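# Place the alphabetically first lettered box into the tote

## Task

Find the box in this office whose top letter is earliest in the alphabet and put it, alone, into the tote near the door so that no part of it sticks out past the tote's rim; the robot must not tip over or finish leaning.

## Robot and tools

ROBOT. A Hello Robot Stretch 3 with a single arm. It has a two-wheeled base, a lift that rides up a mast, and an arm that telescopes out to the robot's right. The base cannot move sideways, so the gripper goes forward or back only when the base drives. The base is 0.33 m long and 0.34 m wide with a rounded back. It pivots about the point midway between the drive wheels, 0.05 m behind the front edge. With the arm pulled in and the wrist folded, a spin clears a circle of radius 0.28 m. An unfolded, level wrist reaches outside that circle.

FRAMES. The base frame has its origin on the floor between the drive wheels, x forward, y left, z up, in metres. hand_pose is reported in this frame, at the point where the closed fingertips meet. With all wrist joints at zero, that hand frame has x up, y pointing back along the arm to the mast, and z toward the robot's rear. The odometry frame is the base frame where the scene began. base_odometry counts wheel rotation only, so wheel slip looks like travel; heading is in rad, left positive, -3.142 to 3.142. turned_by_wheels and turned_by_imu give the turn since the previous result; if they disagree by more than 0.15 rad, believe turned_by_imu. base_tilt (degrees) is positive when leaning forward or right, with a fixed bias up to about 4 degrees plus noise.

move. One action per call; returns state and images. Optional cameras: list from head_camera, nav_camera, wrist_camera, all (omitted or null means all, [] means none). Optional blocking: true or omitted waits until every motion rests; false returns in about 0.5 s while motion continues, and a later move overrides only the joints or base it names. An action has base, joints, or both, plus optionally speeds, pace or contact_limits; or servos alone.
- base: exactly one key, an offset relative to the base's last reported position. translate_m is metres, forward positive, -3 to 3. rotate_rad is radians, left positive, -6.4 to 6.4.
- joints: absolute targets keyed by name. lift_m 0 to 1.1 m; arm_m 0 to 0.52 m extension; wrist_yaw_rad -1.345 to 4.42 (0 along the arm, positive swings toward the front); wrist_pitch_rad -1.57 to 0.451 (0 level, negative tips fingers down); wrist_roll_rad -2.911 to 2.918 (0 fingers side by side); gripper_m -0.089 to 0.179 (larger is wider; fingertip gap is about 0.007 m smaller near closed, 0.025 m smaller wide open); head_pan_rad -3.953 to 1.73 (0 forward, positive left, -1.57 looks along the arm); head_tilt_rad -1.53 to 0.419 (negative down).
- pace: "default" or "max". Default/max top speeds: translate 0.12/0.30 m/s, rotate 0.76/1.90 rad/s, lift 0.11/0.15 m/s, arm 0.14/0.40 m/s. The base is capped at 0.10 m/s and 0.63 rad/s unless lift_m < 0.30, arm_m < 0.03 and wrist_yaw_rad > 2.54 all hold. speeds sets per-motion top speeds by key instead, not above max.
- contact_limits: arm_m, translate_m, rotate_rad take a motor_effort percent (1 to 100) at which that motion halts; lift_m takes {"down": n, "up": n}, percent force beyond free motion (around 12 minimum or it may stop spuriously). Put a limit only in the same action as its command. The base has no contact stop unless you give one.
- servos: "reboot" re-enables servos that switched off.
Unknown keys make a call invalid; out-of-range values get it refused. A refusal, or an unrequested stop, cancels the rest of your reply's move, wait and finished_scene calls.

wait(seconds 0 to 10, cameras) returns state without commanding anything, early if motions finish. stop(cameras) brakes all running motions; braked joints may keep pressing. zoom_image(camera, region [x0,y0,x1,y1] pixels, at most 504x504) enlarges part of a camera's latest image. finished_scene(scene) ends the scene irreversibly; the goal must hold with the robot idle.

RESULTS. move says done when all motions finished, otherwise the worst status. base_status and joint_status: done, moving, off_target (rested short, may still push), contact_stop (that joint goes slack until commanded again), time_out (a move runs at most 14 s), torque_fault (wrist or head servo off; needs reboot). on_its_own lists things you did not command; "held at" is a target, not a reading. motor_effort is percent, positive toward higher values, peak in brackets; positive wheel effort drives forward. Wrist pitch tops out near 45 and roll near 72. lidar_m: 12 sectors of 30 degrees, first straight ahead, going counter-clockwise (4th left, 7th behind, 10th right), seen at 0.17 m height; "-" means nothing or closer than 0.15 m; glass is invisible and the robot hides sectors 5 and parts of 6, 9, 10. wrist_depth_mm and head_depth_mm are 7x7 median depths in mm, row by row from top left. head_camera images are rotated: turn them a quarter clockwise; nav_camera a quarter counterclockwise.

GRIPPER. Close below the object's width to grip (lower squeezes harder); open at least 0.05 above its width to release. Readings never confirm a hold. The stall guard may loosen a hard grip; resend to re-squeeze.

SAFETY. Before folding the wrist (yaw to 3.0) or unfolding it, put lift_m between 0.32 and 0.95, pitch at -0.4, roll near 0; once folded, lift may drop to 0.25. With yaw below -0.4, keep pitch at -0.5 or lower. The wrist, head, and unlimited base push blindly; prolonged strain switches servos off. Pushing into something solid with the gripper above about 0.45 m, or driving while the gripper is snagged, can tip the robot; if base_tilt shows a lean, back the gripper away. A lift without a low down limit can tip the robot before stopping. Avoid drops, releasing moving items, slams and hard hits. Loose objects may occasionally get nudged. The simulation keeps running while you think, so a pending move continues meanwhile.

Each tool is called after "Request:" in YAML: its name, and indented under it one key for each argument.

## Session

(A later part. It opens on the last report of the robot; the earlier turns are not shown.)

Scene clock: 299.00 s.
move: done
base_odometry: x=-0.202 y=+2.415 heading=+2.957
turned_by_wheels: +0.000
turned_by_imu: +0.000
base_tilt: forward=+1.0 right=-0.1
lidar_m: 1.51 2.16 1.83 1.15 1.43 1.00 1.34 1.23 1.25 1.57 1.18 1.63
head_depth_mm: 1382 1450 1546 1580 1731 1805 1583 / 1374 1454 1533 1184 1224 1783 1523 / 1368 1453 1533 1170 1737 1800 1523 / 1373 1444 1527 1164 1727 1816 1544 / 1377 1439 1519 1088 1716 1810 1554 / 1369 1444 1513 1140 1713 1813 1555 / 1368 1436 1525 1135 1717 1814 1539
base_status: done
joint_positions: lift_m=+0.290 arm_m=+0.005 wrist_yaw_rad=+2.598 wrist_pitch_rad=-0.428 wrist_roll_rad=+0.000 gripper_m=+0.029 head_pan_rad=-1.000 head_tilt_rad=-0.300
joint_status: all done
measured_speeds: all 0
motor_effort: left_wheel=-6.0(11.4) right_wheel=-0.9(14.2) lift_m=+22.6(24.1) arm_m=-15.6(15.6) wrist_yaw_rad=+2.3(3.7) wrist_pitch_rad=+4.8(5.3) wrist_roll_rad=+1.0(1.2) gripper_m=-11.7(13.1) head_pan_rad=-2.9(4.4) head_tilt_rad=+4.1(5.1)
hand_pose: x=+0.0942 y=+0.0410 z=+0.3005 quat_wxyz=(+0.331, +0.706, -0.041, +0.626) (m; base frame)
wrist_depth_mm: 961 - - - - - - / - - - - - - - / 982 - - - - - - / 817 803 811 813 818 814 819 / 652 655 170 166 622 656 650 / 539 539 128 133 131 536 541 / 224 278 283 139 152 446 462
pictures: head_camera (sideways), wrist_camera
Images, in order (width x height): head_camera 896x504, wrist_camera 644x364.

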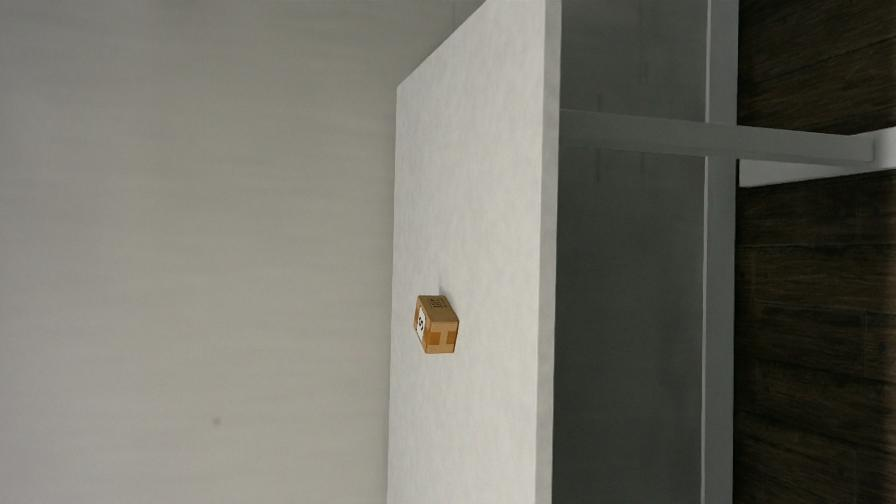

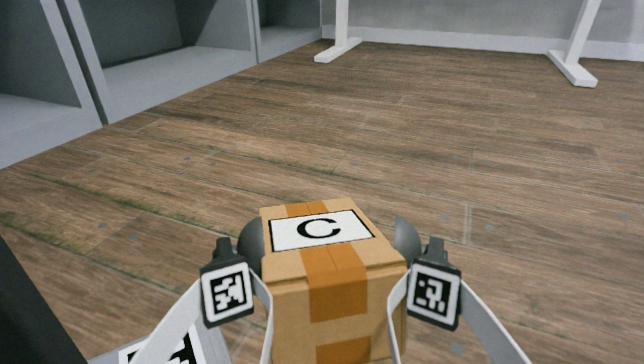

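Request:
move:
  base: {"translate_m": -0.855}
  joints: {"head_pan_rad": 1.57, "head_tilt_rad": -0.2}
  pace: "max"
  cameras: []

Request:
move:
  base: {"rotate_rad": -0.967}
  pace: "max"
  cameras: []

Request:
move:
  base: {"translate_m": -1.35}
  pace: "max"
  cameras: ["head_camera", "nav_camera"]

Scene clock: 309.63 s.
move: done
base_odometry: x=+0.639 y=+2.258 heading=+2.957
turned_by_wheels: +0.000
turned_by_imu: +0.002
base_tilt: forward=+0.8 right=+0.0
lidar_m: 2.36 2.75 1.37 0.62 2.66 0.90 0.60 0.55 0.56 0.70 1.49 1.71
head_depth_mm: 1177 754 1286 1334 844 1323 1049 / 535 557 1190 1240 835 1254 1047 / 548 563 577 596 616 642 671 / 632 649 670 687 714 734 760 / 737 762 788 822 851 888 924 / 2441 2507 2620 2705 2822 2147 1667 / 2375 2437 2552 2611 2723 2241 1708
base_status: done
joint_positions: lift_m=+0.290 arm_m=+0.005 wrist_yaw_rad=+2.598 wrist_pitch_rad=-0.428 wrist_roll_rad=+0.000 gripper_m=+0.029 head_pan_rad=+1.573 head_tilt_rad=-0.199
joint_status: all done
measured_speeds: all 0
motor_effort: left_wheel=+2.2(14.7) right_wheel=-4.7(12.0) lift_m=+28.9(31.3) arm_m=-20.0(20.0) wrist_yaw_rad=+2.7(3.1) wrist_pitch_rad=+4.8(5.4) wrist_roll_rad=+1.0(1.2) gripper_m=-12.0(13.2) head_pan_rad=-2.1(5.3) head_tilt_rad=+3.1(6.6)
hand_pose: x=+0.0942 y=+0.0410 z=+0.3005 quat_wxyz=(+0.331, +0.706, -0.041, +0.626) (m; base frame)
wrist_depth_mm: - - - - - - - / - - - - - - - / - - 965 - - - - / 822 733 826 811 820 828 811 / 649 647 170 166 628 654 650 / 535 546 128 133 131 538 542 / 224 278 283 139 152 443 465
pictures: none
No camera images: "cameras" was empty.

Scene clock: 311.33 s.
move: done
base_odometry: x=+0.639 y=+2.258 heading=+1.990
turned_by_wheels: -0.967
turned_by_imu: -0.961
base_tilt: forward=+0.9 right=-0.3
lidar_m: 1.74 1.71 2.35 2.29 1.34 0.62 2.33 0.81 0.58 0.55 0.57 0.76
head_depth_mm: 2797 2924 3044 3107 3216 2301 1758 / 2842 2888 3040 3180 3246 2276 1751 / 2866 2933 3062 3190 3231 2278 1728 / 2850 2941 3072 3125 3086 2289 1727 / 2878 2955 3052 3172 3246 2266 1732 / 2830 2073 2150 2238 2318 2177 1727 / 1726 2003 2113 1584 1420 1448 1483
base_status: done
joint_positions: lift_m=+0.290 arm_m=+0.005 wrist_yaw_rad=+2.598 wrist_pitch_rad=-0.428 wrist_roll_rad=+0.000 gripper_m=+0.029 head_pan_rad=+1.571 head_tilt_rad=-0.199
joint_status: not commanded
measured_speeds: all 0
motor_effort: left_wheel=+9.2(17.9) right_wheel=-7.8(15.1) lift_m=+25.7(28.8) arm_m=-22.5(23.5) wrist_yaw_rad=+2.6(2.9) wrist_pitch_rad=+4.9(5.3) wrist_roll_rad=+1.1(1.1) gripper_m=-12.1(12.8) head_pan_rad=-2.1(4.4) head_tilt_rad=+1.6(3.5)
hand_pose: x=+0.0942 y=+0.0410 z=+0.3005 quat_wxyz=(+0.331, +0.706, -0.041, +0.626) (m; base frame)
wrist_depth_mm: - - - - - - - / - - - - - - - / - - - - - - - / 811 801 818 814 822 819 814 / 651 650 171 167 625 648 656 / 539 542 128 134 131 541 542 / 224 278 283 139 152 448 463
pictures: none
No camera images: "cameras" was empty.

Scene clock: 317.20 s.
move: done
base_odometry: x=+1.189 y=+1.025 heading=+1.990
turned_by_wheels: +0.000
turned_by_imu: +0.002
base_tilt: forward=+1.0 right=-0.3
lidar_m: 2.08 0.57 0.59 1.50 1.91 1.37 1.31 0.84 0.60 0.57 0.61 0.82
head_depth_mm: 1550 1496 1455 1423 1388 1375 1354 / 2806 2386 2326 2220 2173 2091 1701 / 2813 2901 2959 3077 3125 2271 1739 / 2847 2963 3024 3177 3189 2263 1734 / 2828 2926 3023 3102 3067 2282 1723 / 2878 2909 3013 3131 3080 2261 1731 / 2854 2971 3011 3185 3052 2228 1720
base_status: done
joint_positions: lift_m=+0.290 arm_m=+0.005 wrist_yaw_rad=+2.598 wrist_pitch_rad=-0.428 wrist_roll_rad=+0.000 gripper_m=+0.029 head_pan_rad=+1.570 head_tilt_rad=-0.199
joint_status: not commanded
measured_speeds: all 0
motor_effort: left_wheel=-1.2(12.4) right_wheel=-2.9(19.3) lift_m=+22.3(25.8) arm_m=-14.2(22.7) wrist_yaw_rad=+2.5(3.0) wrist_pitch_rad=+5.0(5.2) wrist_roll_rad=+1.0(1.1) gripper_m=-11.8(13.2) head_pan_rad=-3.3(4.2) head_tilt_rad=+0.0(2.6)
hand_pose: x=+0.0942 y=+0.0410 z=+0.3005 quat_wxyz=(+0.331, +0.706, -0.041, +0.626) (m; base frame)
wrist_depth_mm: - - - - - - - / - - - - - - - / - - - - - - - / 807 807 819 803 787 815 829 / 651 649 170 167 627 657 653 / 538 542 128 134 132 542 541 / 224 277 282 139 152 446 461
pictures: head_camera (sideways), nav_camera (sideways)
Images, in order (width x height): head_camera 896x504, nav_camera 672x504.

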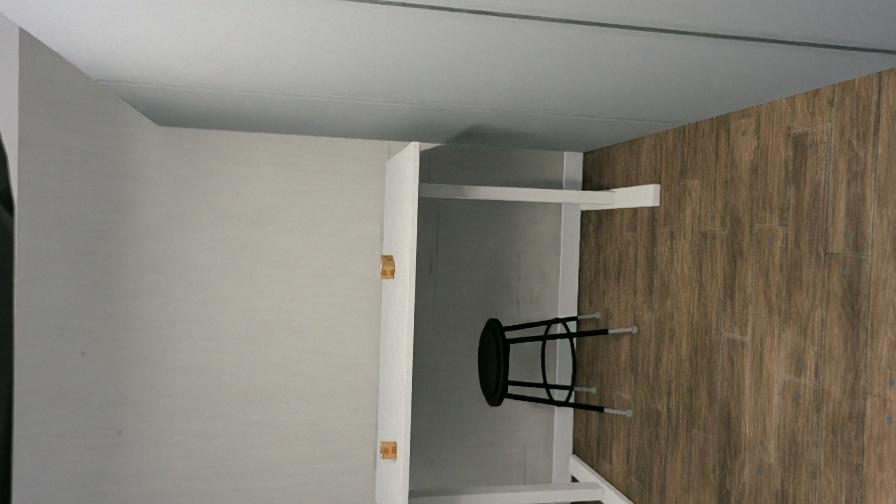

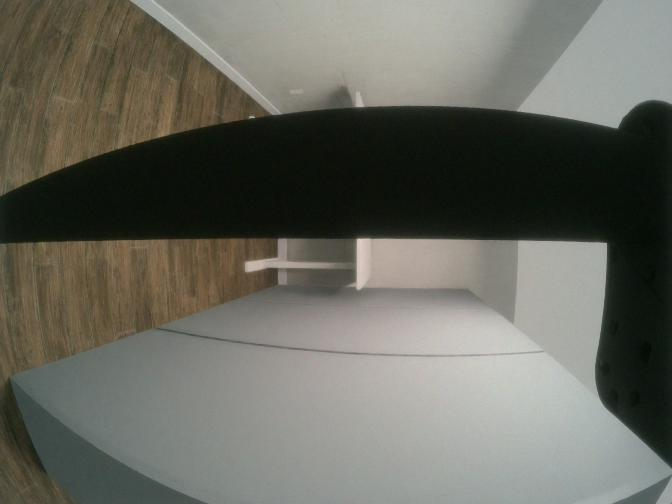

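Request:
zoom_image:
  camera: "head_camera"
  region: [368, 246, 408, 286]

Request:
zoom_image:
  camera: "head_camera"
  region: [368, 430, 408, 470]

Scaled by 12.600 from the camera's 896x504 image, which has a finer 1280x720 frame.

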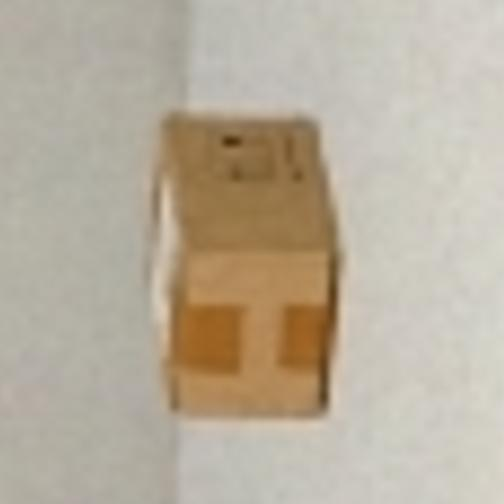

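Scaled by 12.600 from the camera's 896x504 image, which has a finer 1280x720 frame.

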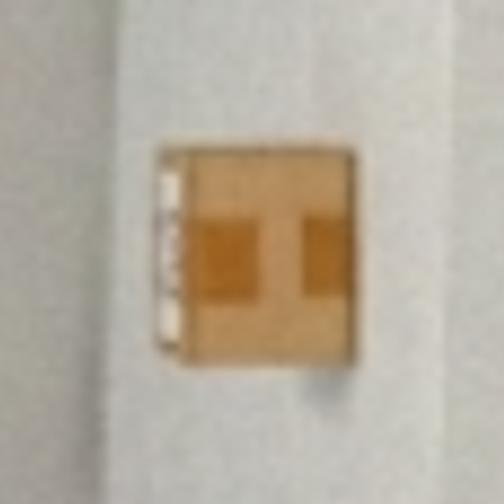

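Request:
move:
  base: {"translate_m": -0.342}
  joints: {"head_pan_rad": -1.57, "head_tilt_rad": -0.5}
  pace: "max"
  cameras: []

Request:
move:
  base: {"rotate_rad": -1.57}
  pace: "max"
  cameras: ["head_camera"]

Request:
move:
  base: {"translate_m": -1.05}
  joints: {"head_pan_rad": -3.2, "head_tilt_rad": -0.25}
  pace: "max"
  cameras: ["head_camera"]

Scene clock: 332.50 s.
move: done
base_odometry: x=+1.328 y=+0.713 heading=+1.990
turned_by_wheels: +0.000
turned_by_imu: +0.001
base_tilt: forward=+0.9 right=-0.1
lidar_m: 2.11 0.85 1.06 2.57 1.42 1.02 0.97 0.83 0.61 0.58 0.60 0.83
head_depth_mm: 464 502 549 606 677 762 872 / 465 504 552 607 676 766 880 / 465 505 552 610 681 769 882 / 466 506 554 610 683 772 887 / 469 506 555 613 683 775 890 / 468 508 557 617 688 777 894 / 470 510 558 607 675 779 909
base_status: done
joint_positions: lift_m=+0.290 arm_m=+0.005 wrist_yaw_rad=+2.598 wrist_pitch_rad=-0.428 wrist_roll_rad=+0.000 gripper_m=+0.029 head_pan_rad=-1.586 head_tilt_rad=-0.504
joint_status: all done
measured_speeds: translate_m=+0.000 rotate_rad=+0.000 lift_m=+0.000 arm_m=+0.000 wrist_yaw_rad=+0.000 wrist_pitch_rad=+0.000 wrist_roll_rad=+0.000 head_pan_rad=+0.024 head_tilt_rad=+0.000
motor_effort: left_wheel=-0.9(10.5) right_wheel=-7.0(16.4) lift_m=+24.6(24.7) arm_m=-5.9(10.4) wrist_yaw_rad=+2.4(2.9) wrist_pitch_rad=+5.4(5.4) wrist_roll_rad=+1.0(1.1) gripper_m=-12.4(13.0) head_pan_rad=+3.7(5.2) head_tilt_rad=+1.9(4.9)
hand_pose: x=+0.0942 y=+0.0410 z=+0.3005 quat_wxyz=(+0.331, +0.706, -0.041, +0.626) (m; base frame)
wrist_depth_mm: - - - - - - - / - - - - - - - / - - - - - - - / 821 812 809 814 824 820 810 / 642 646 171 167 629 654 650 / 536 536 128 133 131 546 539 / 224 278 284 139 151 452 461
pictures: none
No camera images: "cameras" was empty.

Scene clock: 334.60 s.
move: done
base_odometry: x=+1.328 y=+0.713 heading=+0.421
turned_by_wheels: -1.570
turned_by_imu: -1.562
base_tilt: forward=+1.0 right=-0.2
lidar_m: 0.58 0.60 0.84 2.26 0.95 1.08 2.58 1.39 1.01 0.97 0.81 0.60
head_depth_mm: 793 858 938 1032 1150 1290 1332 / 799 863 941 1040 1161 1302 1331 / 799 870 953 1048 1163 1325 1331 / 805 873 953 1054 1171 1330 1321 / 810 879 959 1058 1186 1336 1323 / 815 881 969 1072 1206 1358 1324 / 819 886 975 1072 1207 1358 1326
base_status: done
joint_positions: lift_m=+0.290 arm_m=+0.005 wrist_yaw_rad=+2.598 wrist_pitch_rad=-0.428 wrist_roll_rad=+0.000 gripper_m=+0.029 head_pan_rad=-1.572 head_tilt_rad=-0.501
joint_status: not commanded
measured_speeds: all 0
motor_effort: left_wheel=+9.2(18.2) right_wheel=-10.1(16.9) lift_m=+25.6(25.7) arm_m=-19.9(19.9) wrist_yaw_rad=+2.8(3.0) wrist_pitch_rad=+5.1(5.3) wrist_roll_rad=+0.7(1.3) gripper_m=-12.1(12.9) head_pan_rad=+2.7(4.6) head_tilt_rad=+3.1(3.9)
hand_pose: x=+0.0942 y=+0.0409 z=+0.3005 quat_wxyz=(+0.331, +0.706, -0.041, +0.626) (m; base frame)
wrist_depth_mm: - - - - - 485 430 / - - - - - 504 449 / - - - - - 535 462 / 813 814 814 820 782 570 479 / 650 649 171 166 628 626 479 / 536 539 128 133 132 537 518 / 224 279 282 139 151 448 459
pictures: head_camera (sideways)
Images, in order (width x height): head_camera 896x504.

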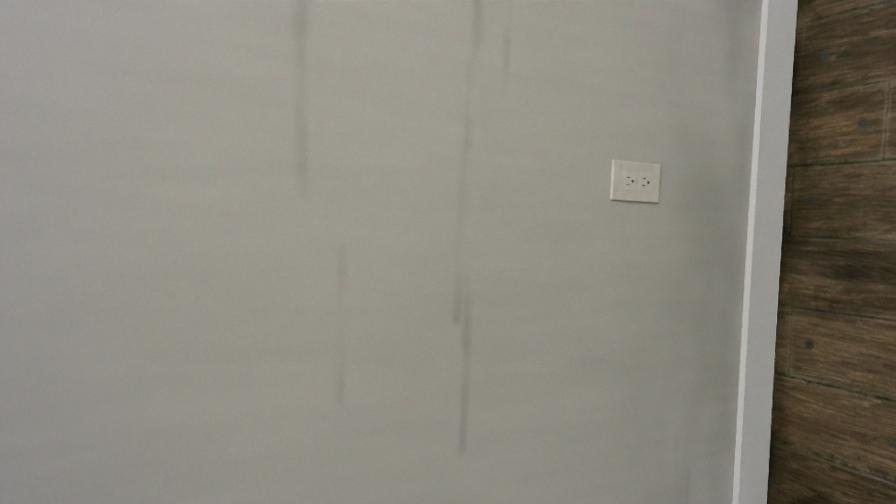

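Scene clock: 339.43 s.
move: done
base_odometry: x=+0.370 y=+0.284 heading=+0.421
turned_by_wheels: +0.000
turned_by_imu: +0.002
base_tilt: forward=+0.9 right=-0.1
lidar_m: 1.63 1.71 0.79 0.76 0.79 1.06 1.88 1.40 1.02 0.98 1.02 1.38
head_depth_mm: 1875 1940 2032 1705 2118 2069 1657 / 1873 1947 2037 1804 2229 1972 1650 / 1869 1914 2019 1707 2244 2118 1650 / 1853 1946 2029 1770 2243 2026 1631 / 1856 1951 2031 1724 2188 2120 1648 / 1870 1950 2044 1718 2200 1997 1633 / 1862 1937 2040 1906 2245 2107 1620
base_status: done
joint_positions: lift_m=+0.290 arm_m=+0.005 wrist_yaw_rad=+2.598 wrist_pitch_rad=-0.428 wrist_roll_rad=+0.000 gripper_m=+0.029 head_pan_rad=-3.201 head_tilt_rad=-0.247
joint_status: all done
measured_speeds: all 0
motor_effort: left_wheel=+2.9(11.2) right_wheel=-5.4(19.6) lift_m=+27.5(27.9) arm_m=-16.6(23.7) wrist_yaw_rad=+2.3(2.8) wrist_pitch_rad=+4.8(5.3) wrist_roll_rad=+0.8(1.3) gripper_m=-12.3(13.0) head_pan_rad=+3.3(5.4) head_tilt_rad=-0.9(6.2)
hand_pose: x=+0.0942 y=+0.0410 z=+0.3005 quat_wxyz=(+0.331, +0.706, -0.041, +0.626) (m; base frame)
wrist_depth_mm: - - - - - - - / - - - - - - - / - - - - - - - / - 769 810 822 816 827 818 / 651 657 170 167 625 652 650 / 531 539 128 133 131 540 540 / 224 279 283 139 152 445 465
pictures: head_camera (sideways)
Images, in order (width x height): head_camera 896x504.

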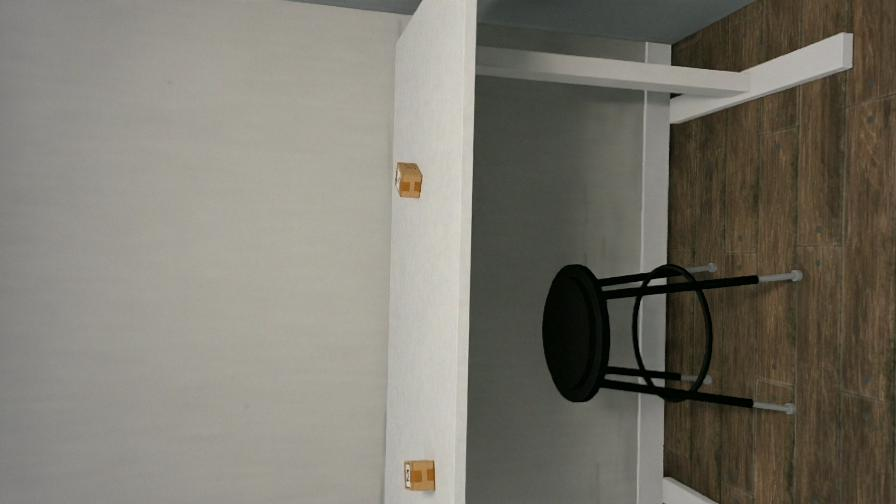

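Request:
zoom_image:
  camera: "head_camera"
  region: [388, 158, 428, 203]

Request:
zoom_image:
  camera: "head_camera"
  region: [398, 453, 440, 498]

Scaled by 11.200 from the camera's 896x504 image, which has a finer 1280x720 frame.

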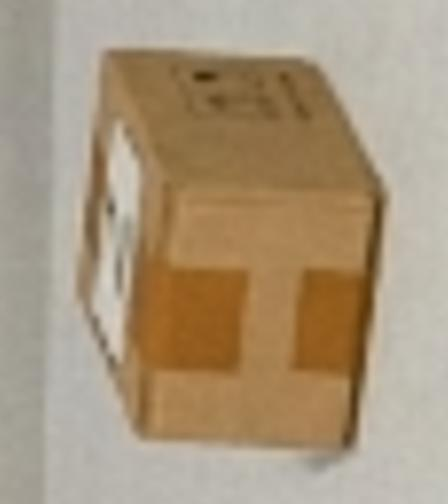

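Scaled by 11.200 from the camera's 896x504 image, which has a finer 1280x720 frame.

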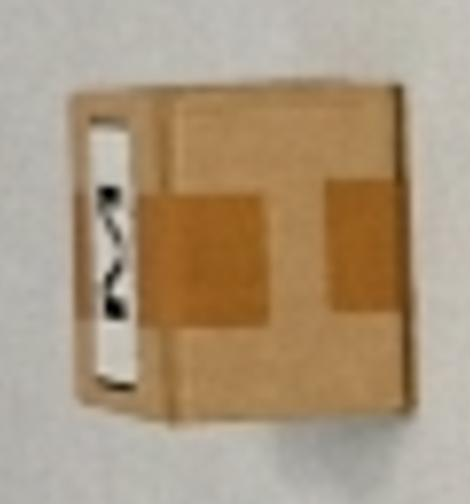

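Request:
move:
  base: {"translate_m": -0.5}
  joints: {"head_pan_rad": -3.4, "head_tilt_rad": -0.35}
  pace: "max"
  cameras: ["head_camera"]

Scene clock: 350.80 s.
move: done
base_odometry: x=-0.087 y=+0.079 heading=+0.421
turned_by_wheels: +0.000
turned_by_imu: +0.002
base_tilt: forward=+0.8 right=-0.2
lidar_m: 2.12 1.08 0.78 0.75 0.78 1.06 1.04 1.10 1.02 0.99 1.02 1.39
head_depth_mm: 1393 1404 1435 1100 1483 1521 1468 / 1477 1560 1627 1087 1703 1732 1501 / 1448 1534 1599 1081 1868 1724 1491 / 1426 1502 1583 1074 1847 1836 1491 / 1396 1485 1550 992 1808 1841 1475 / 1374 1454 1510 988 1727 1716 1436 / 1343 1421 1490 978 1385 1713 1430
base_status: done
joint_positions: lift_m=+0.290 arm_m=+0.005 wrist_yaw_rad=+2.598 wrist_pitch_rad=-0.428 wrist_roll_rad=+0.000 gripper_m=+0.029 head_pan_rad=-3.400 head_tilt_rad=-0.352
joint_status: all done
measured_speeds: all 0
motor_effort: left_wheel=-5.9(14.8) right_wheel=-0.7(13.5) lift_m=+30.5(30.5) arm_m=-7.8(12.2) wrist_yaw_rad=+2.1(2.9) wrist_pitch_rad=+5.0(5.3) wrist_roll_rad=+0.8(1.2) gripper_m=-12.9(13.7) head_pan_rad=-3.4(5.2) head_tilt_rad=+0.5(3.1)
hand_pose: x=+0.0942 y=+0.0410 z=+0.3005 quat_wxyz=(+0.331, +0.706, -0.041, +0.626) (m; base frame)
wrist_depth_mm: - - - - - - - / - - - - - - - / - - - - - - - / - 771 815 802 810 819 810 / 650 650 171 166 625 644 654 / 539 538 128 133 131 543 542 / 225 278 282 139 152 447 461
pictures: head_camera (sideways)
Images, in order (width x height): head_camera 896x504.

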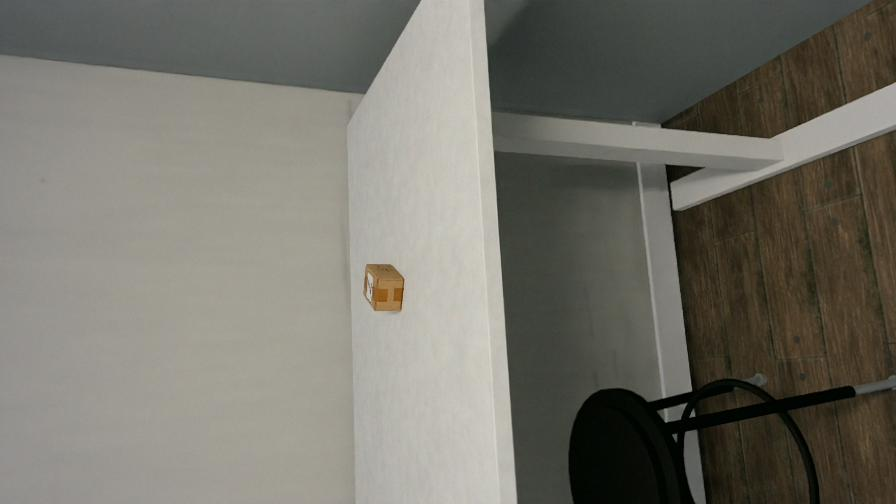

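Request:
zoom_image:
  camera: "head_camera"
  region: [358, 258, 412, 318]

Scaled by 8.400 from the camera's 896x504 image, which has a finer 1280x720 frame.

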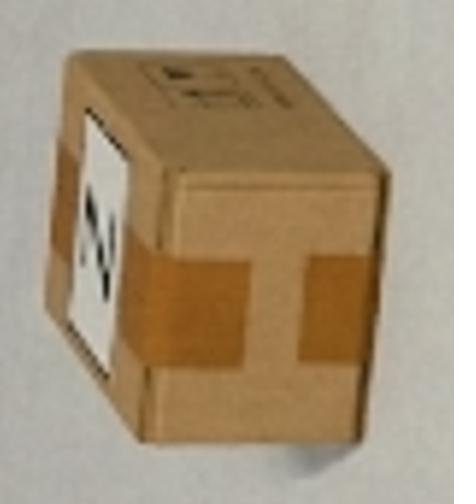

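Request:
move:
  base: {"translate_m": 1.553}
  joints: {"head_pan_rad": -1.57, "head_tilt_rad": -1.0}
  pace: "max"
  cameras: ["head_camera"]

Scene clock: 362.90 s.
move: done
base_odometry: x=+1.330 y=+0.714 heading=+0.421
turned_by_wheels: +0.000
turned_by_imu: -0.001
base_tilt: forward=+0.9 right=+0.0
lidar_m: 0.58 0.60 0.84 2.25 0.95 1.08 2.58 1.40 1.01 0.97 0.81 0.60
head_depth_mm: 913 1076 1312 1482 1335 1208 1112 / 916 1084 1319 1477 1333 1207 675 / 924 1086 1337 1496 1312 1193 936 / 925 1100 1348 1493 1308 1168 769 / 932 1109 1356 1489 1339 1208 1104 / 942 1112 1368 1509 1337 1213 1115 / 948 1123 1383 1474 1343 1225 1114
base_status: done
joint_positions: lift_m=+0.290 arm_m=+0.005 wrist_yaw_rad=+2.598 wrist_pitch_rad=-0.428 wrist_roll_rad=+0.000 gripper_m=+0.029 head_pan_rad=-1.570 head_tilt_rad=-1.001
joint_status: all done
measured_speeds: all 0
motor_effort: left_wheel=+4.4(19.5) right_wheel=+0.5(14.0) lift_m=+21.8(30.9) arm_m=+6.0(6.3) wrist_yaw_rad=+2.4(3.1) wrist_pitch_rad=+4.8(5.3) wrist_roll_rad=+0.8(1.2) gripper_m=-12.0(13.2) head_pan_rad=-2.6(4.5) head_tilt_rad=-1.2(7.2)
hand_pose: x=+0.0942 y=+0.0410 z=+0.3005 quat_wxyz=(+0.331, +0.706, -0.041, +0.626) (m; base frame)
wrist_depth_mm: - - - - - 483 422 / - - - - - 507 444 / - - - - - 527 463 / 815 818 804 829 774 572 475 / 653 652 170 167 629 624 484 / 536 540 128 133 131 537 519 / 224 279 283 139 152 448 465
pictures: head_camera (sideways)
Images, in order (width x height): head_camera 896x504.

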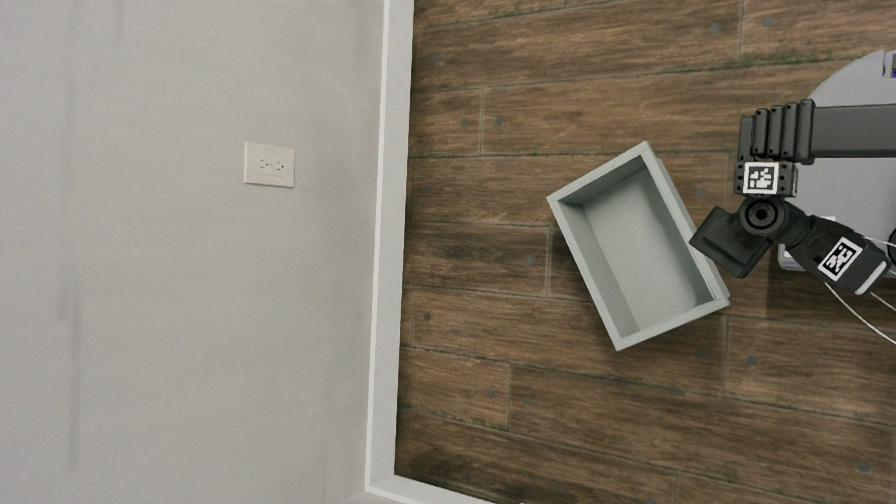

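Request:
move:
  joints: {"lift_m": 0.5}
  pace: "max"
  cameras: []

Request:
move:
  joints: {"wrist_yaw_rad": 0.484}
  cameras: []

Request:
move:
  joints: {"wrist_pitch_rad": -1.1, "arm_m": 0.174}
  cameras: ["head_camera", "wrist_camera"]

Scene clock: 382.70 s.
move: done
base_odometry: x=+1.330 y=+0.714 heading=+0.421
turned_by_wheels: +0.000
turned_by_imu: +0.001
base_tilt: forward=+1.0 right=-0.3
lidar_m: 0.58 0.60 0.84 2.25 0.95 1.08 2.59 1.39 1.01 0.97 0.81 0.60
head_depth_mm: 915 1072 1311 1479 1344 1206 1097 / 920 1084 1321 1481 1337 530 487 / 923 1091 1335 1490 1323 545 971 / 926 1098 1343 1481 1318 598 590 / 931 1108 1352 1494 1348 1197 1116 / 941 1114 1368 1506 1342 1219 1110 / 944 1126 1382 1478 1348 1220 1113
base_status: not commanded
joint_positions: lift_m=+0.500 arm_m=+0.005 wrist_yaw_rad=+2.598 wrist_pitch_rad=-0.428 wrist_roll_rad=+0.000 gripper_m=+0.029 head_pan_rad=-1.570 head_tilt_rad=-1.000
joint_status: all done
measured_speeds: all 0
motor_effort: left_wheel=+4.5(4.7) right_wheel=+0.4(1.4) lift_m=+29.5(32.9) arm_m=+14.2(14.2) wrist_yaw_rad=+2.9(2.9) wrist_pitch_rad=+4.8(5.2) wrist_roll_rad=+0.9(1.1) gripper_m=-12.0(13.4) head_pan_rad=-2.1(3.8) head_tilt_rad=-0.7(1.4)
hand_pose: x=+0.0942 y=+0.0410 z=+0.5105 quat_wxyz=(+0.330, +0.706, -0.041, +0.626) (m; base frame)
wrist_depth_mm: - - - - - 475 421 / - - - - - - 443 / - - - - - 531 460 / - - - - - 576 478 / 978 963 183 167 152 595 498 / 819 842 128 133 132 594 523 / 224 673 672 139 152 108 530
pictures: none
No camera images: "cameras" was empty.

Scene clock: 384.73 s.
move: done
base_odometry: x=+1.330 y=+0.714 heading=+0.421
turned_by_wheels: +0.000
turned_by_imu: +0.000
base_tilt: forward=+0.8 right=-0.1
lidar_m: 0.58 0.60 0.84 2.24 0.95 1.08 2.57 1.40 1.01 0.97 0.81 0.60
head_depth_mm: 913 1071 1308 1466 1339 1210 1097 / 917 1075 1327 1485 1351 529 487 / 927 1086 1332 1493 1318 545 963 / 929 1090 1336 1490 1262 635 980 / 935 1101 1351 1490 1200 1197 1113 / 941 1116 1358 1492 1347 1220 1113 / 947 1124 1386 1472 1335 1208 1109
base_status: not commanded
joint_positions: lift_m=+0.500 arm_m=+0.005 wrist_yaw_rad=+0.488 wrist_pitch_rad=-0.428 wrist_roll_rad=+0.000 gripper_m=+0.029 head_pan_rad=-1.570 head_tilt_rad=-1.000
joint_status: all done
measured_speeds: all 0
motor_effort: left_wheel=+4.5(4.7) right_wheel=+1.0(1.3) lift_m=+25.3(29.5) arm_m=+17.2(17.2) wrist_yaw_rad=-2.5(6.3) wrist_pitch_rad=+4.7(5.3) wrist_roll_rad=+0.7(1.1) gripper_m=-12.9(13.2) head_pan_rad=-3.8(3.8) head_tilt_rad=-0.2(1.8)
hand_pose: x=+0.0830 y=-0.3472 z=+0.5105 quat_wxyz=(+0.707, +0.313, -0.634, +0.021) (m; base frame)
wrist_depth_mm: 451 508 856 - - - - / 468 540 925 - - - - / 487 578 - - - - - / 504 611 - - - - - / 525 717 153 167 151 - - / 549 - 128 133 132 804 - / 551 658 674 139 152 676 689
pictures: none
No camera images: "cameras" was empty.

Scene clock: 387.23 s.
move: done
base_odometry: x=+1.330 y=+0.714 heading=+0.421
turned_by_wheels: +0.000
turned_by_imu: +0.000
base_tilt: forward=+1.0 right=-0.2
lidar_m: 0.58 0.60 0.84 2.25 0.95 1.07 2.58 1.40 1.01 0.97 0.81 0.60
head_depth_mm: 911 1074 1310 1474 1336 1213 1099 / 916 1082 1317 1492 605 536 487 / 922 1085 1322 1506 655 1193 974 / 926 1094 1350 1496 964 1202 985 / 933 1103 1355 1501 1340 1198 1118 / 938 1116 1372 1497 1347 1216 1111 / 946 1120 1376 1469 1341 1216 1121
base_status: not commanded
joint_positions: lift_m=+0.500 arm_m=+0.174 wrist_yaw_rad=+0.487 wrist_pitch_rad=-1.107 wrist_roll_rad=+0.000 gripper_m=+0.029 head_pan_rad=-1.570 head_tilt_rad=-1.000
joint_status: all done
measured_speeds: all 0
motor_effort: left_wheel=+4.6(4.7) right_wheel=+1.0(1.3) lift_m=+22.1(25.2) arm_m=+24.7(26.4) wrist_yaw_rad=-2.2(2.7) wrist_pitch_rad=+0.9(5.3) wrist_roll_rad=+0.9(1.1) gripper_m=-13.2(13.2) head_pan_rad=-2.1(4.6) head_tilt_rad=-0.6(1.8)
hand_pose: x=+0.0220 y=-0.4013 z=+0.3988 quat_wxyz=(+0.674, +0.506, -0.494, -0.216) (m; base frame)
wrist_depth_mm: 522 709 739 735 724 - - / 542 685 696 694 679 675 - / 640 658 654 651 653 648 640 / 630 617 612 609 612 616 611 / 584 588 170 166 163 582 580 / 562 558 128 134 131 551 551 / 536 521 416 139 146 519 525
pictures: head_camera (sideways), wrist_camera
Images, in order (width x height): head_camera 896x504, wrist_camera 644x364.

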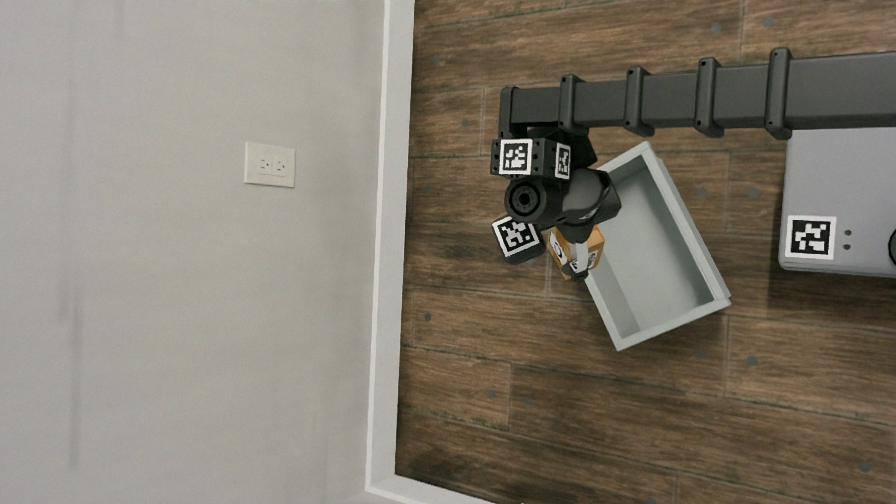

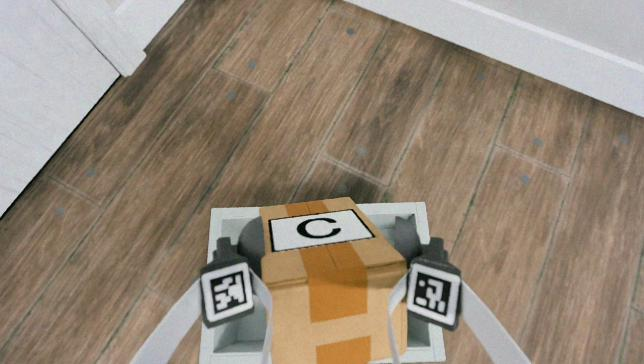

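Request:
move:
  joints: {"lift_m": 0.22}
  contact_limits: {"lift_m": {"down": 15}}
  cameras: ["head_camera", "wrist_camera"]

Scene clock: 399.97 s.
move: done
base_odometry: x=+1.330 y=+0.714 heading=+0.421
turned_by_wheels: +0.000
turned_by_imu: +0.001
base_tilt: forward=+1.0 right=-0.1
lidar_m: 0.58 0.60 0.84 2.25 0.95 1.08 2.58 1.39 1.01 0.97 0.81 0.60
head_depth_mm: 912 1073 1308 1475 1327 1214 1107 / 915 1085 1312 1489 1337 1191 947 / 920 1090 1331 1473 1313 1173 955 / 925 1095 1343 1495 1293 1182 981 / 936 1104 1361 1490 1336 1203 1114 / 939 1116 1371 1495 1345 1222 1113 / 945 1123 1375 1477 1334 1215 1111
base_status: not commanded
joint_positions: lift_m=+0.220 arm_m=+0.174 wrist_yaw_rad=+0.487 wrist_pitch_rad=-1.108 wrist_roll_rad=+0.000 gripper_m=+0.029 head_pan_rad=-1.570 head_tilt_rad=-1.000
joint_status: all done
measured_speeds: all 0
motor_effort: left_wheel=+4.4(4.7) right_wheel=+0.8(1.3) lift_m=+22.0(24.1) arm_m=+23.8(24.6) wrist_yaw_rad=-2.2(2.6) wrist_pitch_rad=+1.2(1.6) wrist_roll_rad=+1.0(1.2) gripper_m=-11.0(13.0) head_pan_rad=-4.1(4.8) head_tilt_rad=-0.5(2.2)
contact_limits: lift_m down 15 (down: maximum 72; up: maximum 65)
hand_pose: x=+0.0219 y=-0.4012 z=+0.1187 quat_wxyz=(+0.674, +0.506, -0.493, -0.216) (m; base frame)
wrist_depth_mm: 374 370 370 368 369 367 363 / 349 349 347 347 344 344 340 / 199 213 218 221 225 203 322 / 187 256 300 297 302 229 303 / 177 254 198 166 286 232 283 / 185 234 128 133 131 218 179 / 184 206 261 139 258 193 163
pictures: head_camera (sideways), wrist_camera
Images, in order (width x height): head_camera 896x504, wrist_camera 644x364.

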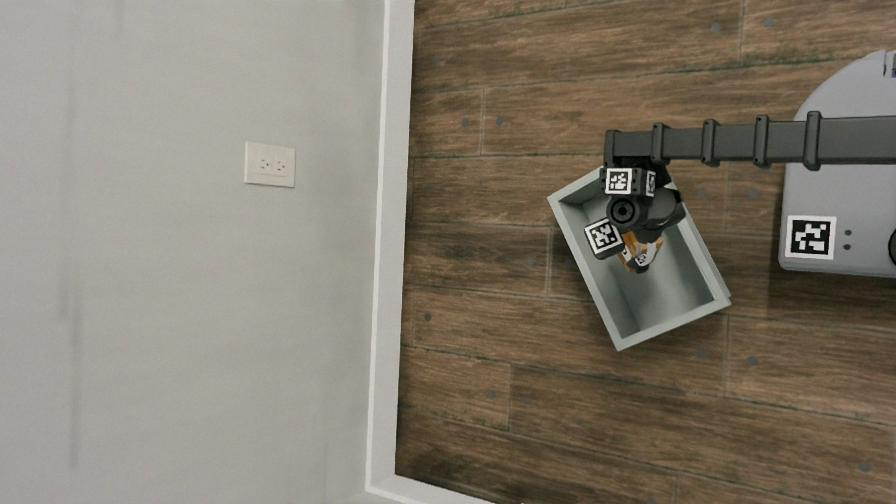

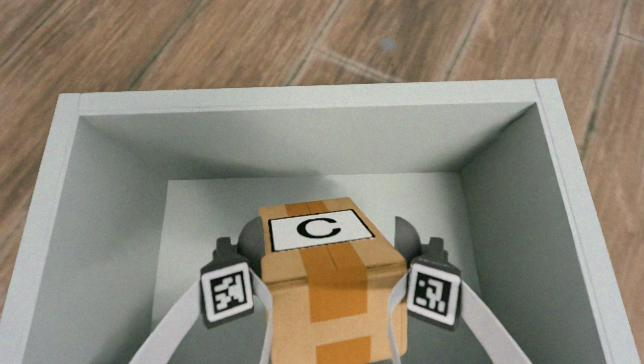

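Request:
move:
  joints: {"lift_m": 0.138}
  speeds: {"lift_m": 0.04}
  contact_limits: {"lift_m": {"down": 12}}
  cameras: ["wrist_camera"]

Scene clock: 404.27 s.
move: contact_stop
base_odometry: x=+1.330 y=+0.714 heading=+0.421
turned_by_wheels: +0.000
turned_by_imu: +0.001
base_tilt: forward=+1.0 right=+0.0
lidar_m: 0.58 0.60 0.84 2.25 0.95 1.08 2.58 1.40 1.01 0.97 0.81 0.60
head_depth_mm: 910 1074 1308 1465 1331 1210 1112 / 920 1078 1319 1490 1334 1191 964 / 919 1089 1330 1494 1311 944 950 / 930 1092 1347 1489 1315 1180 986 / 934 1108 1355 1496 1341 1199 1114 / 938 1113 1365 1502 1347 1214 1112 / 944 1127 1389 1474 1354 1210 1116
base_status: not commanded
joint_positions: lift_m=+0.166 arm_m=+0.174 wrist_yaw_rad=+0.487 wrist_pitch_rad=-1.075 wrist_roll_rad=+0.000 gripper_m=+0.029 head_pan_rad=-1.570 head_tilt_rad=-1.000
joint_status: lift_m contact_stop (moved -0.054 of -0.082)
measured_speeds: translate_m=+0.000 rotate_rad=+0.000 lift_m=+0.001 arm_m=+0.000 wrist_yaw_rad=+0.000 wrist_pitch_rad=+0.000 wrist_roll_rad=+0.000 head_pan_rad=+0.000 head_tilt_rad=+0.000
on_its_own: lift_m is slack since a contact_stop (your +0.138 is given up)
motor_effort: left_wheel=+4.3(4.6) right_wheel=+0.6(1.3) lift_m=+24.5(24.6) arm_m=+23.5(24.0) wrist_yaw_rad=-2.1(2.7) wrist_pitch_rad=-4.7(8.2) wrist_roll_rad=+0.8(1.1) gripper_m=-11.5(13.2) head_pan_rad=-1.9(3.7) head_tilt_rad=-1.8(2.1)
contact_limits: lift_m down 12 (down: maximum 72; up: maximum 65)
hand_pose: x=+0.0255 y=-0.4080 z=+0.0674 quat_wxyz=(+0.677, +0.498, -0.502, -0.205) (m; base frame)
wrist_depth_mm: 319 316 315 314 312 311 310 / 151 153 154 157 158 159 146 / 179 196 199 203 205 199 152 / 188 238 252 251 252 215 152 / 178 238 238 168 235 232 152 / 185 225 127 130 132 218 153 / 184 206 212 133 210 193 154
pictures: wrist_camera
Images, in order (width x height): wrist_camera 644x364.

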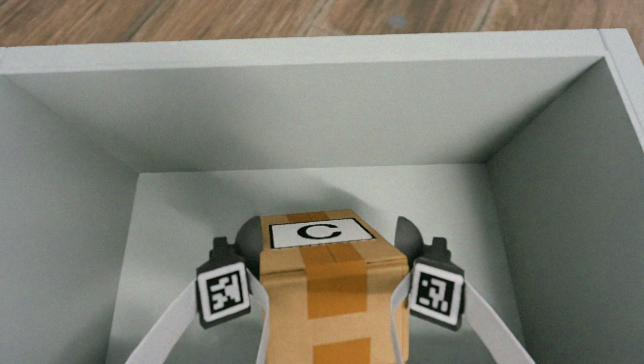

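Request:
move:
  joints: {"lift_m": 0.14}
  speeds: {"lift_m": 0.03}
  contact_limits: {"lift_m": {"down": 20}}
  cameras: ["wrist_camera"]

Scene clock: 418.30 s.
move: contact_stop
base_odometry: x=+1.330 y=+0.714 heading=+0.421
turned_by_wheels: +0.000
turned_by_imu: +0.001
base_tilt: forward=+0.9 right=-0.2
lidar_m: 0.58 0.60 0.84 2.25 0.95 1.08 2.58 1.40 1.01 0.97 0.81 0.60
head_depth_mm: 914 1070 1305 1480 1340 1213 1111 / 918 1083 1315 1480 1342 1200 959 / 925 1086 1336 1491 1319 947 949 / 928 1101 1347 1491 1309 1177 987 / 932 1103 1358 1497 1347 1200 1116 / 942 1110 1363 1502 1331 1220 1107 / 944 1124 1378 1474 1339 1219 1115
base_status: not commanded
joint_positions: lift_m=+0.160 arm_m=+0.174 wrist_yaw_rad=+0.483 wrist_pitch_rad=-1.067 wrist_roll_rad=-0.008 gripper_m=+0.029 head_pan_rad=-1.570 head_tilt_rad=-1.000
joint_status: lift_m contact_stop (moved -0.005 of -0.026)
measured_speeds: translate_m=+0.000 rotate_rad=+0.000 lift_m=+0.001 arm_m=+0.000 wrist_yaw_rad=+0.000 wrist_pitch_rad=+0.000 wrist_roll_rad=+0.000 head_pan_rad=+0.000 head_tilt_rad=+0.000
on_its_own: lift_m is slack since a contact_stop (your +0.140 is given up)
motor_effort: left_wheel=+4.4(4.7) right_wheel=+0.4(1.2) lift_m=+24.6(24.7) arm_m=+21.4(23.5) wrist_yaw_rad=+1.0(3.9) wrist_pitch_rad=-6.1(23.0) wrist_roll_rad=+3.4(3.7) gripper_m=-12.0(13.6) head_pan_rad=-2.1(3.7) head_tilt_rad=-1.7(3.0)
contact_limits: lift_m down 20 (down: maximum 72; up: maximum 65)
hand_pose: x=+0.0261 y=-0.4099 z=+0.0631 quat_wxyz=(+0.679, +0.496, -0.502, -0.202) (m; base frame)
wrist_depth_mm: 312 313 312 314 309 309 309 / 149 150 152 152 155 157 143 / 180 193 196 198 201 197 151 / 189 242 247 245 246 226 144 / 180 234 230 156 159 229 144 / 187 222 126 125 130 216 145 / 186 208 209 127 205 189 153
pictures: wrist_camera
Images, in order (width x height): wrist_camera 644x364.

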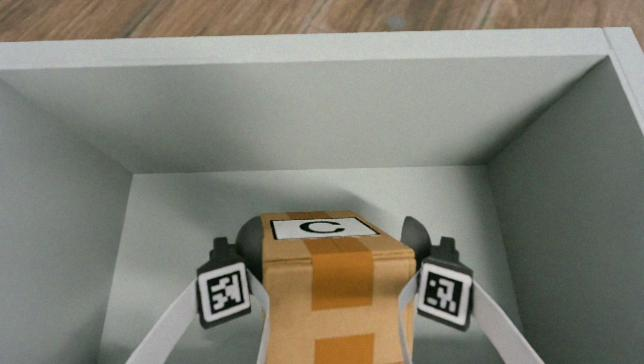

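Request:
move:
  joints: {"lift_m": 0.3}
  cameras: ["wrist_camera"]

Request:
move:
  base: {"translate_m": 0.022}
  joints: {"wrist_pitch_rad": -1.4, "arm_m": 0.204}
  cameras: ["head_camera", "wrist_camera"]

Scene clock: 542.13 s.
move: done
base_odometry: x=+1.330 y=+0.714 heading=+0.421
turned_by_wheels: +0.000
turned_by_imu: +0.001
base_tilt: forward=+1.0 right=-0.2
lidar_m: 0.58 0.60 0.84 2.25 0.95 1.08 2.58 1.39 1.01 0.37 0.81 0.60
head_depth_mm: 912 1077 1312 1483 1338 1216 1109 / 922 1080 1317 1494 1338 1179 683 / 918 1090 1333 1493 1226 1159 958 / 929 1091 1346 1488 1279 1198 987 / 929 1105 1350 1498 1351 1201 1112 / 937 1112 1364 1498 1338 1215 1110 / 948 1117 1382 1469 1341 1222 1123
base_status: not commanded
joint_positions: lift_m=+0.300 arm_m=+0.174 wrist_yaw_rad=+0.483 wrist_pitch_rad=-1.108 wrist_roll_rad=-0.005 gripper_m=+0.029 head_pan_rad=-1.570 head_tilt_rad=-1.000
joint_status: all done
measured_speeds: all 0
motor_effort: left_wheel=+4.4(4.6) right_wheel=+0.5(0.8) lift_m=+31.0(33.1) arm_m=+17.4(18.9) wrist_yaw_rad=+1.2(1.8) wrist_pitch_rad=+1.0(5.4) wrist_roll_rad=+2.3(3.4) gripper_m=-11.6(12.9) head_pan_rad=-1.4(3.4) head_tilt_rad=-2.6(3.0)
hand_pose: x=+0.0216 y=-0.4013 z=+0.1987 quat_wxyz=(+0.674, +0.506, -0.493, -0.216) (m; base frame)
wrist_depth_mm: 480 476 474 472 471 469 464 / 447 446 443 443 440 440 436 / 423 420 420 419 416 414 414 / 397 287 319 325 332 385 394 / 377 273 155 153 324 296 373 / 358 251 127 127 131 252 354 / 343 - 332 130 330 228 336
pictures: wrist_camera
Images, in order (width x height): wrist_camera 644x364.

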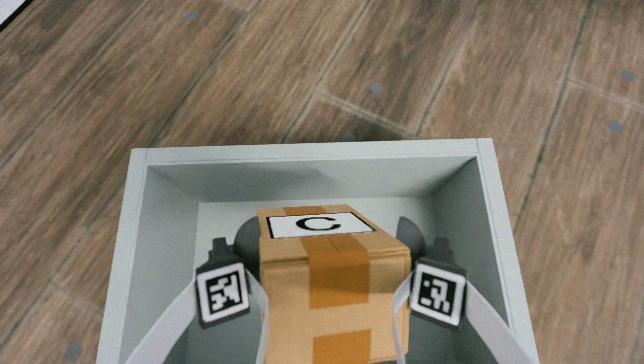

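Scene clock: 543.33 s.
move: done
base_odometry: x=+1.351 y=+0.723 heading=+0.421
turned_by_wheels: +0.000
turned_by_imu: +0.000
base_tilt: forward=+1.0 right=-0.4
lidar_m: 0.56 0.58 0.81 2.17 0.95 1.08 2.61 1.39 1.01 0.32 0.79 0.58
head_depth_mm: 915 1072 1315 1474 1331 1208 1109 / 920 1079 1321 1481 1332 1161 682 / 921 1091 1328 1490 836 1176 959 / 926 1099 1338 1495 1298 1177 980 / 930 1096 1359 1489 1351 1200 1114 / 937 1119 1364 1499 1334 1221 1109 / 945 1119 1388 1472 1346 1212 1118
base_status: done
joint_positions: lift_m=+0.300 arm_m=+0.204 wrist_yaw_rad=+0.483 wrist_pitch_rad=-1.398 wrist_roll_rad=-0.005 gripper_m=+0.029 head_pan_rad=-1.570 head_tilt_rad=-1.000
joint_status: all done
measured_speeds: all 0
motor_effort: left_wheel=+4.9(10.0) right_wheel=+5.0(9.8) lift_m=+28.9(31.1) arm_m=+23.0(26.5) wrist_yaw_rad=+1.1(1.7) wrist_pitch_rad=-0.6(2.5) wrist_roll_rad=+2.2(2.6) gripper_m=-12.0(13.2) head_pan_rad=-2.6(3.0) head_tilt_rad=-0.8(2.6)
hand_pose: x=-0.0122 y=-0.3671 z=+0.1821 quat_wxyz=(+0.636, +0.572, -0.415, -0.311) (m; base frame)
wrist_depth_mm: 367 367 364 360 359 358 353 / 364 237 252 260 265 246 353 / 362 243 354 353 353 263 351 / 358 258 354 352 349 266 352 / 358 257 164 153 172 268 346 / 355 253 127 127 131 232 346 / 353 348 230 129 228 227 345
pictures: head_camera (sideways), wrist_camera
Images, in order (width x height): head_camera 896x504, wrist_camera 644x364.

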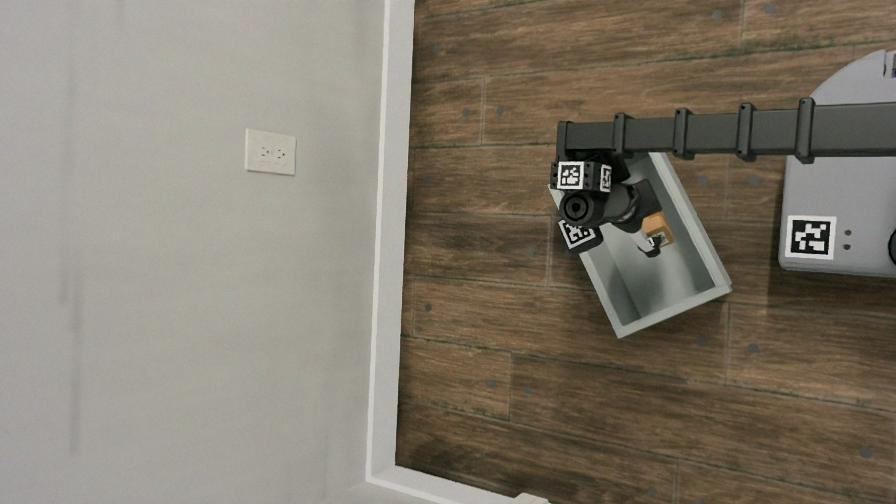

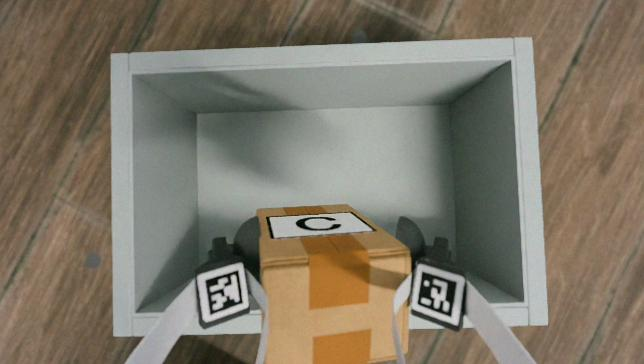

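Request:
move:
  base: {"translate_m": 0.035}
  joints: {"wrist_pitch_rad": -1.55, "arm_m": 0.2576}
  cameras: ["head_camera", "wrist_camera"]

Scene clock: 563.70 s.
move: done
base_odometry: x=+1.382 y=+0.737 heading=+0.421
turned_by_wheels: +0.000
turned_by_imu: +0.001
base_tilt: forward=+1.1 right=+0.0
lidar_m: 0.52 0.54 0.76 2.03 0.95 1.08 2.64 1.39 1.01 0.34 0.75 0.54
head_depth_mm: 912 1073 1312 1482 1339 1213 1104 / 916 1082 1308 1484 1312 1162 682 / 920 1081 1329 1496 855 1176 959 / 930 1092 1340 1491 1291 1195 985 / 934 1106 1357 1493 1339 1206 1110 / 939 1112 1372 1492 1345 1217 1112 / 943 1118 1334 1447 1332 1214 1116
base_status: done
joint_positions: lift_m=+0.300 arm_m=+0.258 wrist_yaw_rad=+0.483 wrist_pitch_rad=-1.544 wrist_roll_rad=-0.005 gripper_m=+0.029 head_pan_rad=-1.570 head_tilt_rad=-1.000
joint_status: all done
measured_speeds: all 0
motor_effort: left_wheel=+5.9(9.7) right_wheel=+5.6(10.1) lift_m=+21.8(23.0) arm_m=+24.3(26.5) wrist_yaw_rad=+1.0(1.9) wrist_pitch_rad=-1.6(3.7) wrist_roll_rad=+2.2(2.4) gripper_m=-10.9(13.1) head_pan_rad=-2.0(3.4) head_tilt_rad=-2.6(3.2)
hand_pose: x=-0.0296 y=-0.3875 z=+0.1819 quat_wxyz=(+0.611, +0.601, -0.372, -0.357) (m; base frame)
wrist_depth_mm: 336 334 332 331 329 329 326 / 344 222 220 233 217 216 330 / 350 248 340 340 338 256 336 / 356 247 350 344 342 259 345 / 360 263 155 170 171 261 349 / 367 362 127 127 131 242 356 / 375 347 240 130 235 234 360
pictures: head_camera (sideways), wrist_camera
Images, in order (width x height): head_camera 896x504, wrist_camera 644x364.

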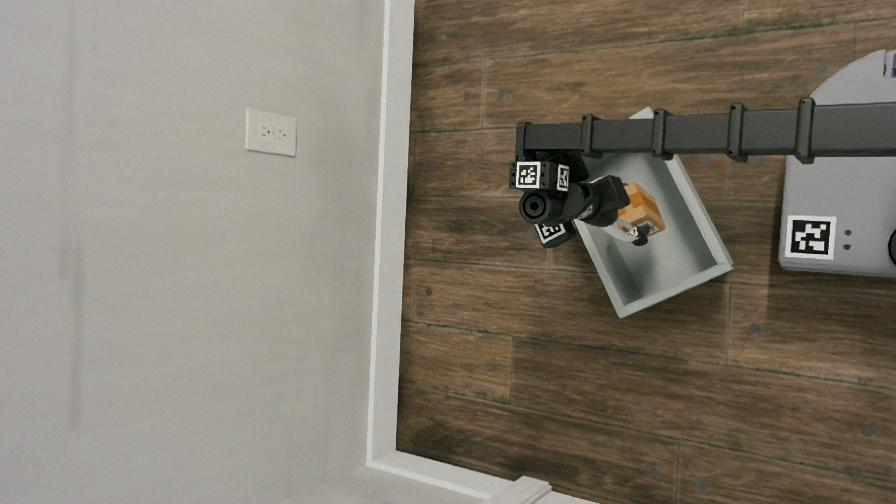

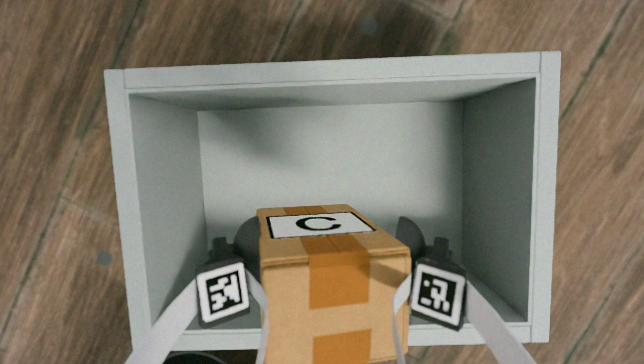

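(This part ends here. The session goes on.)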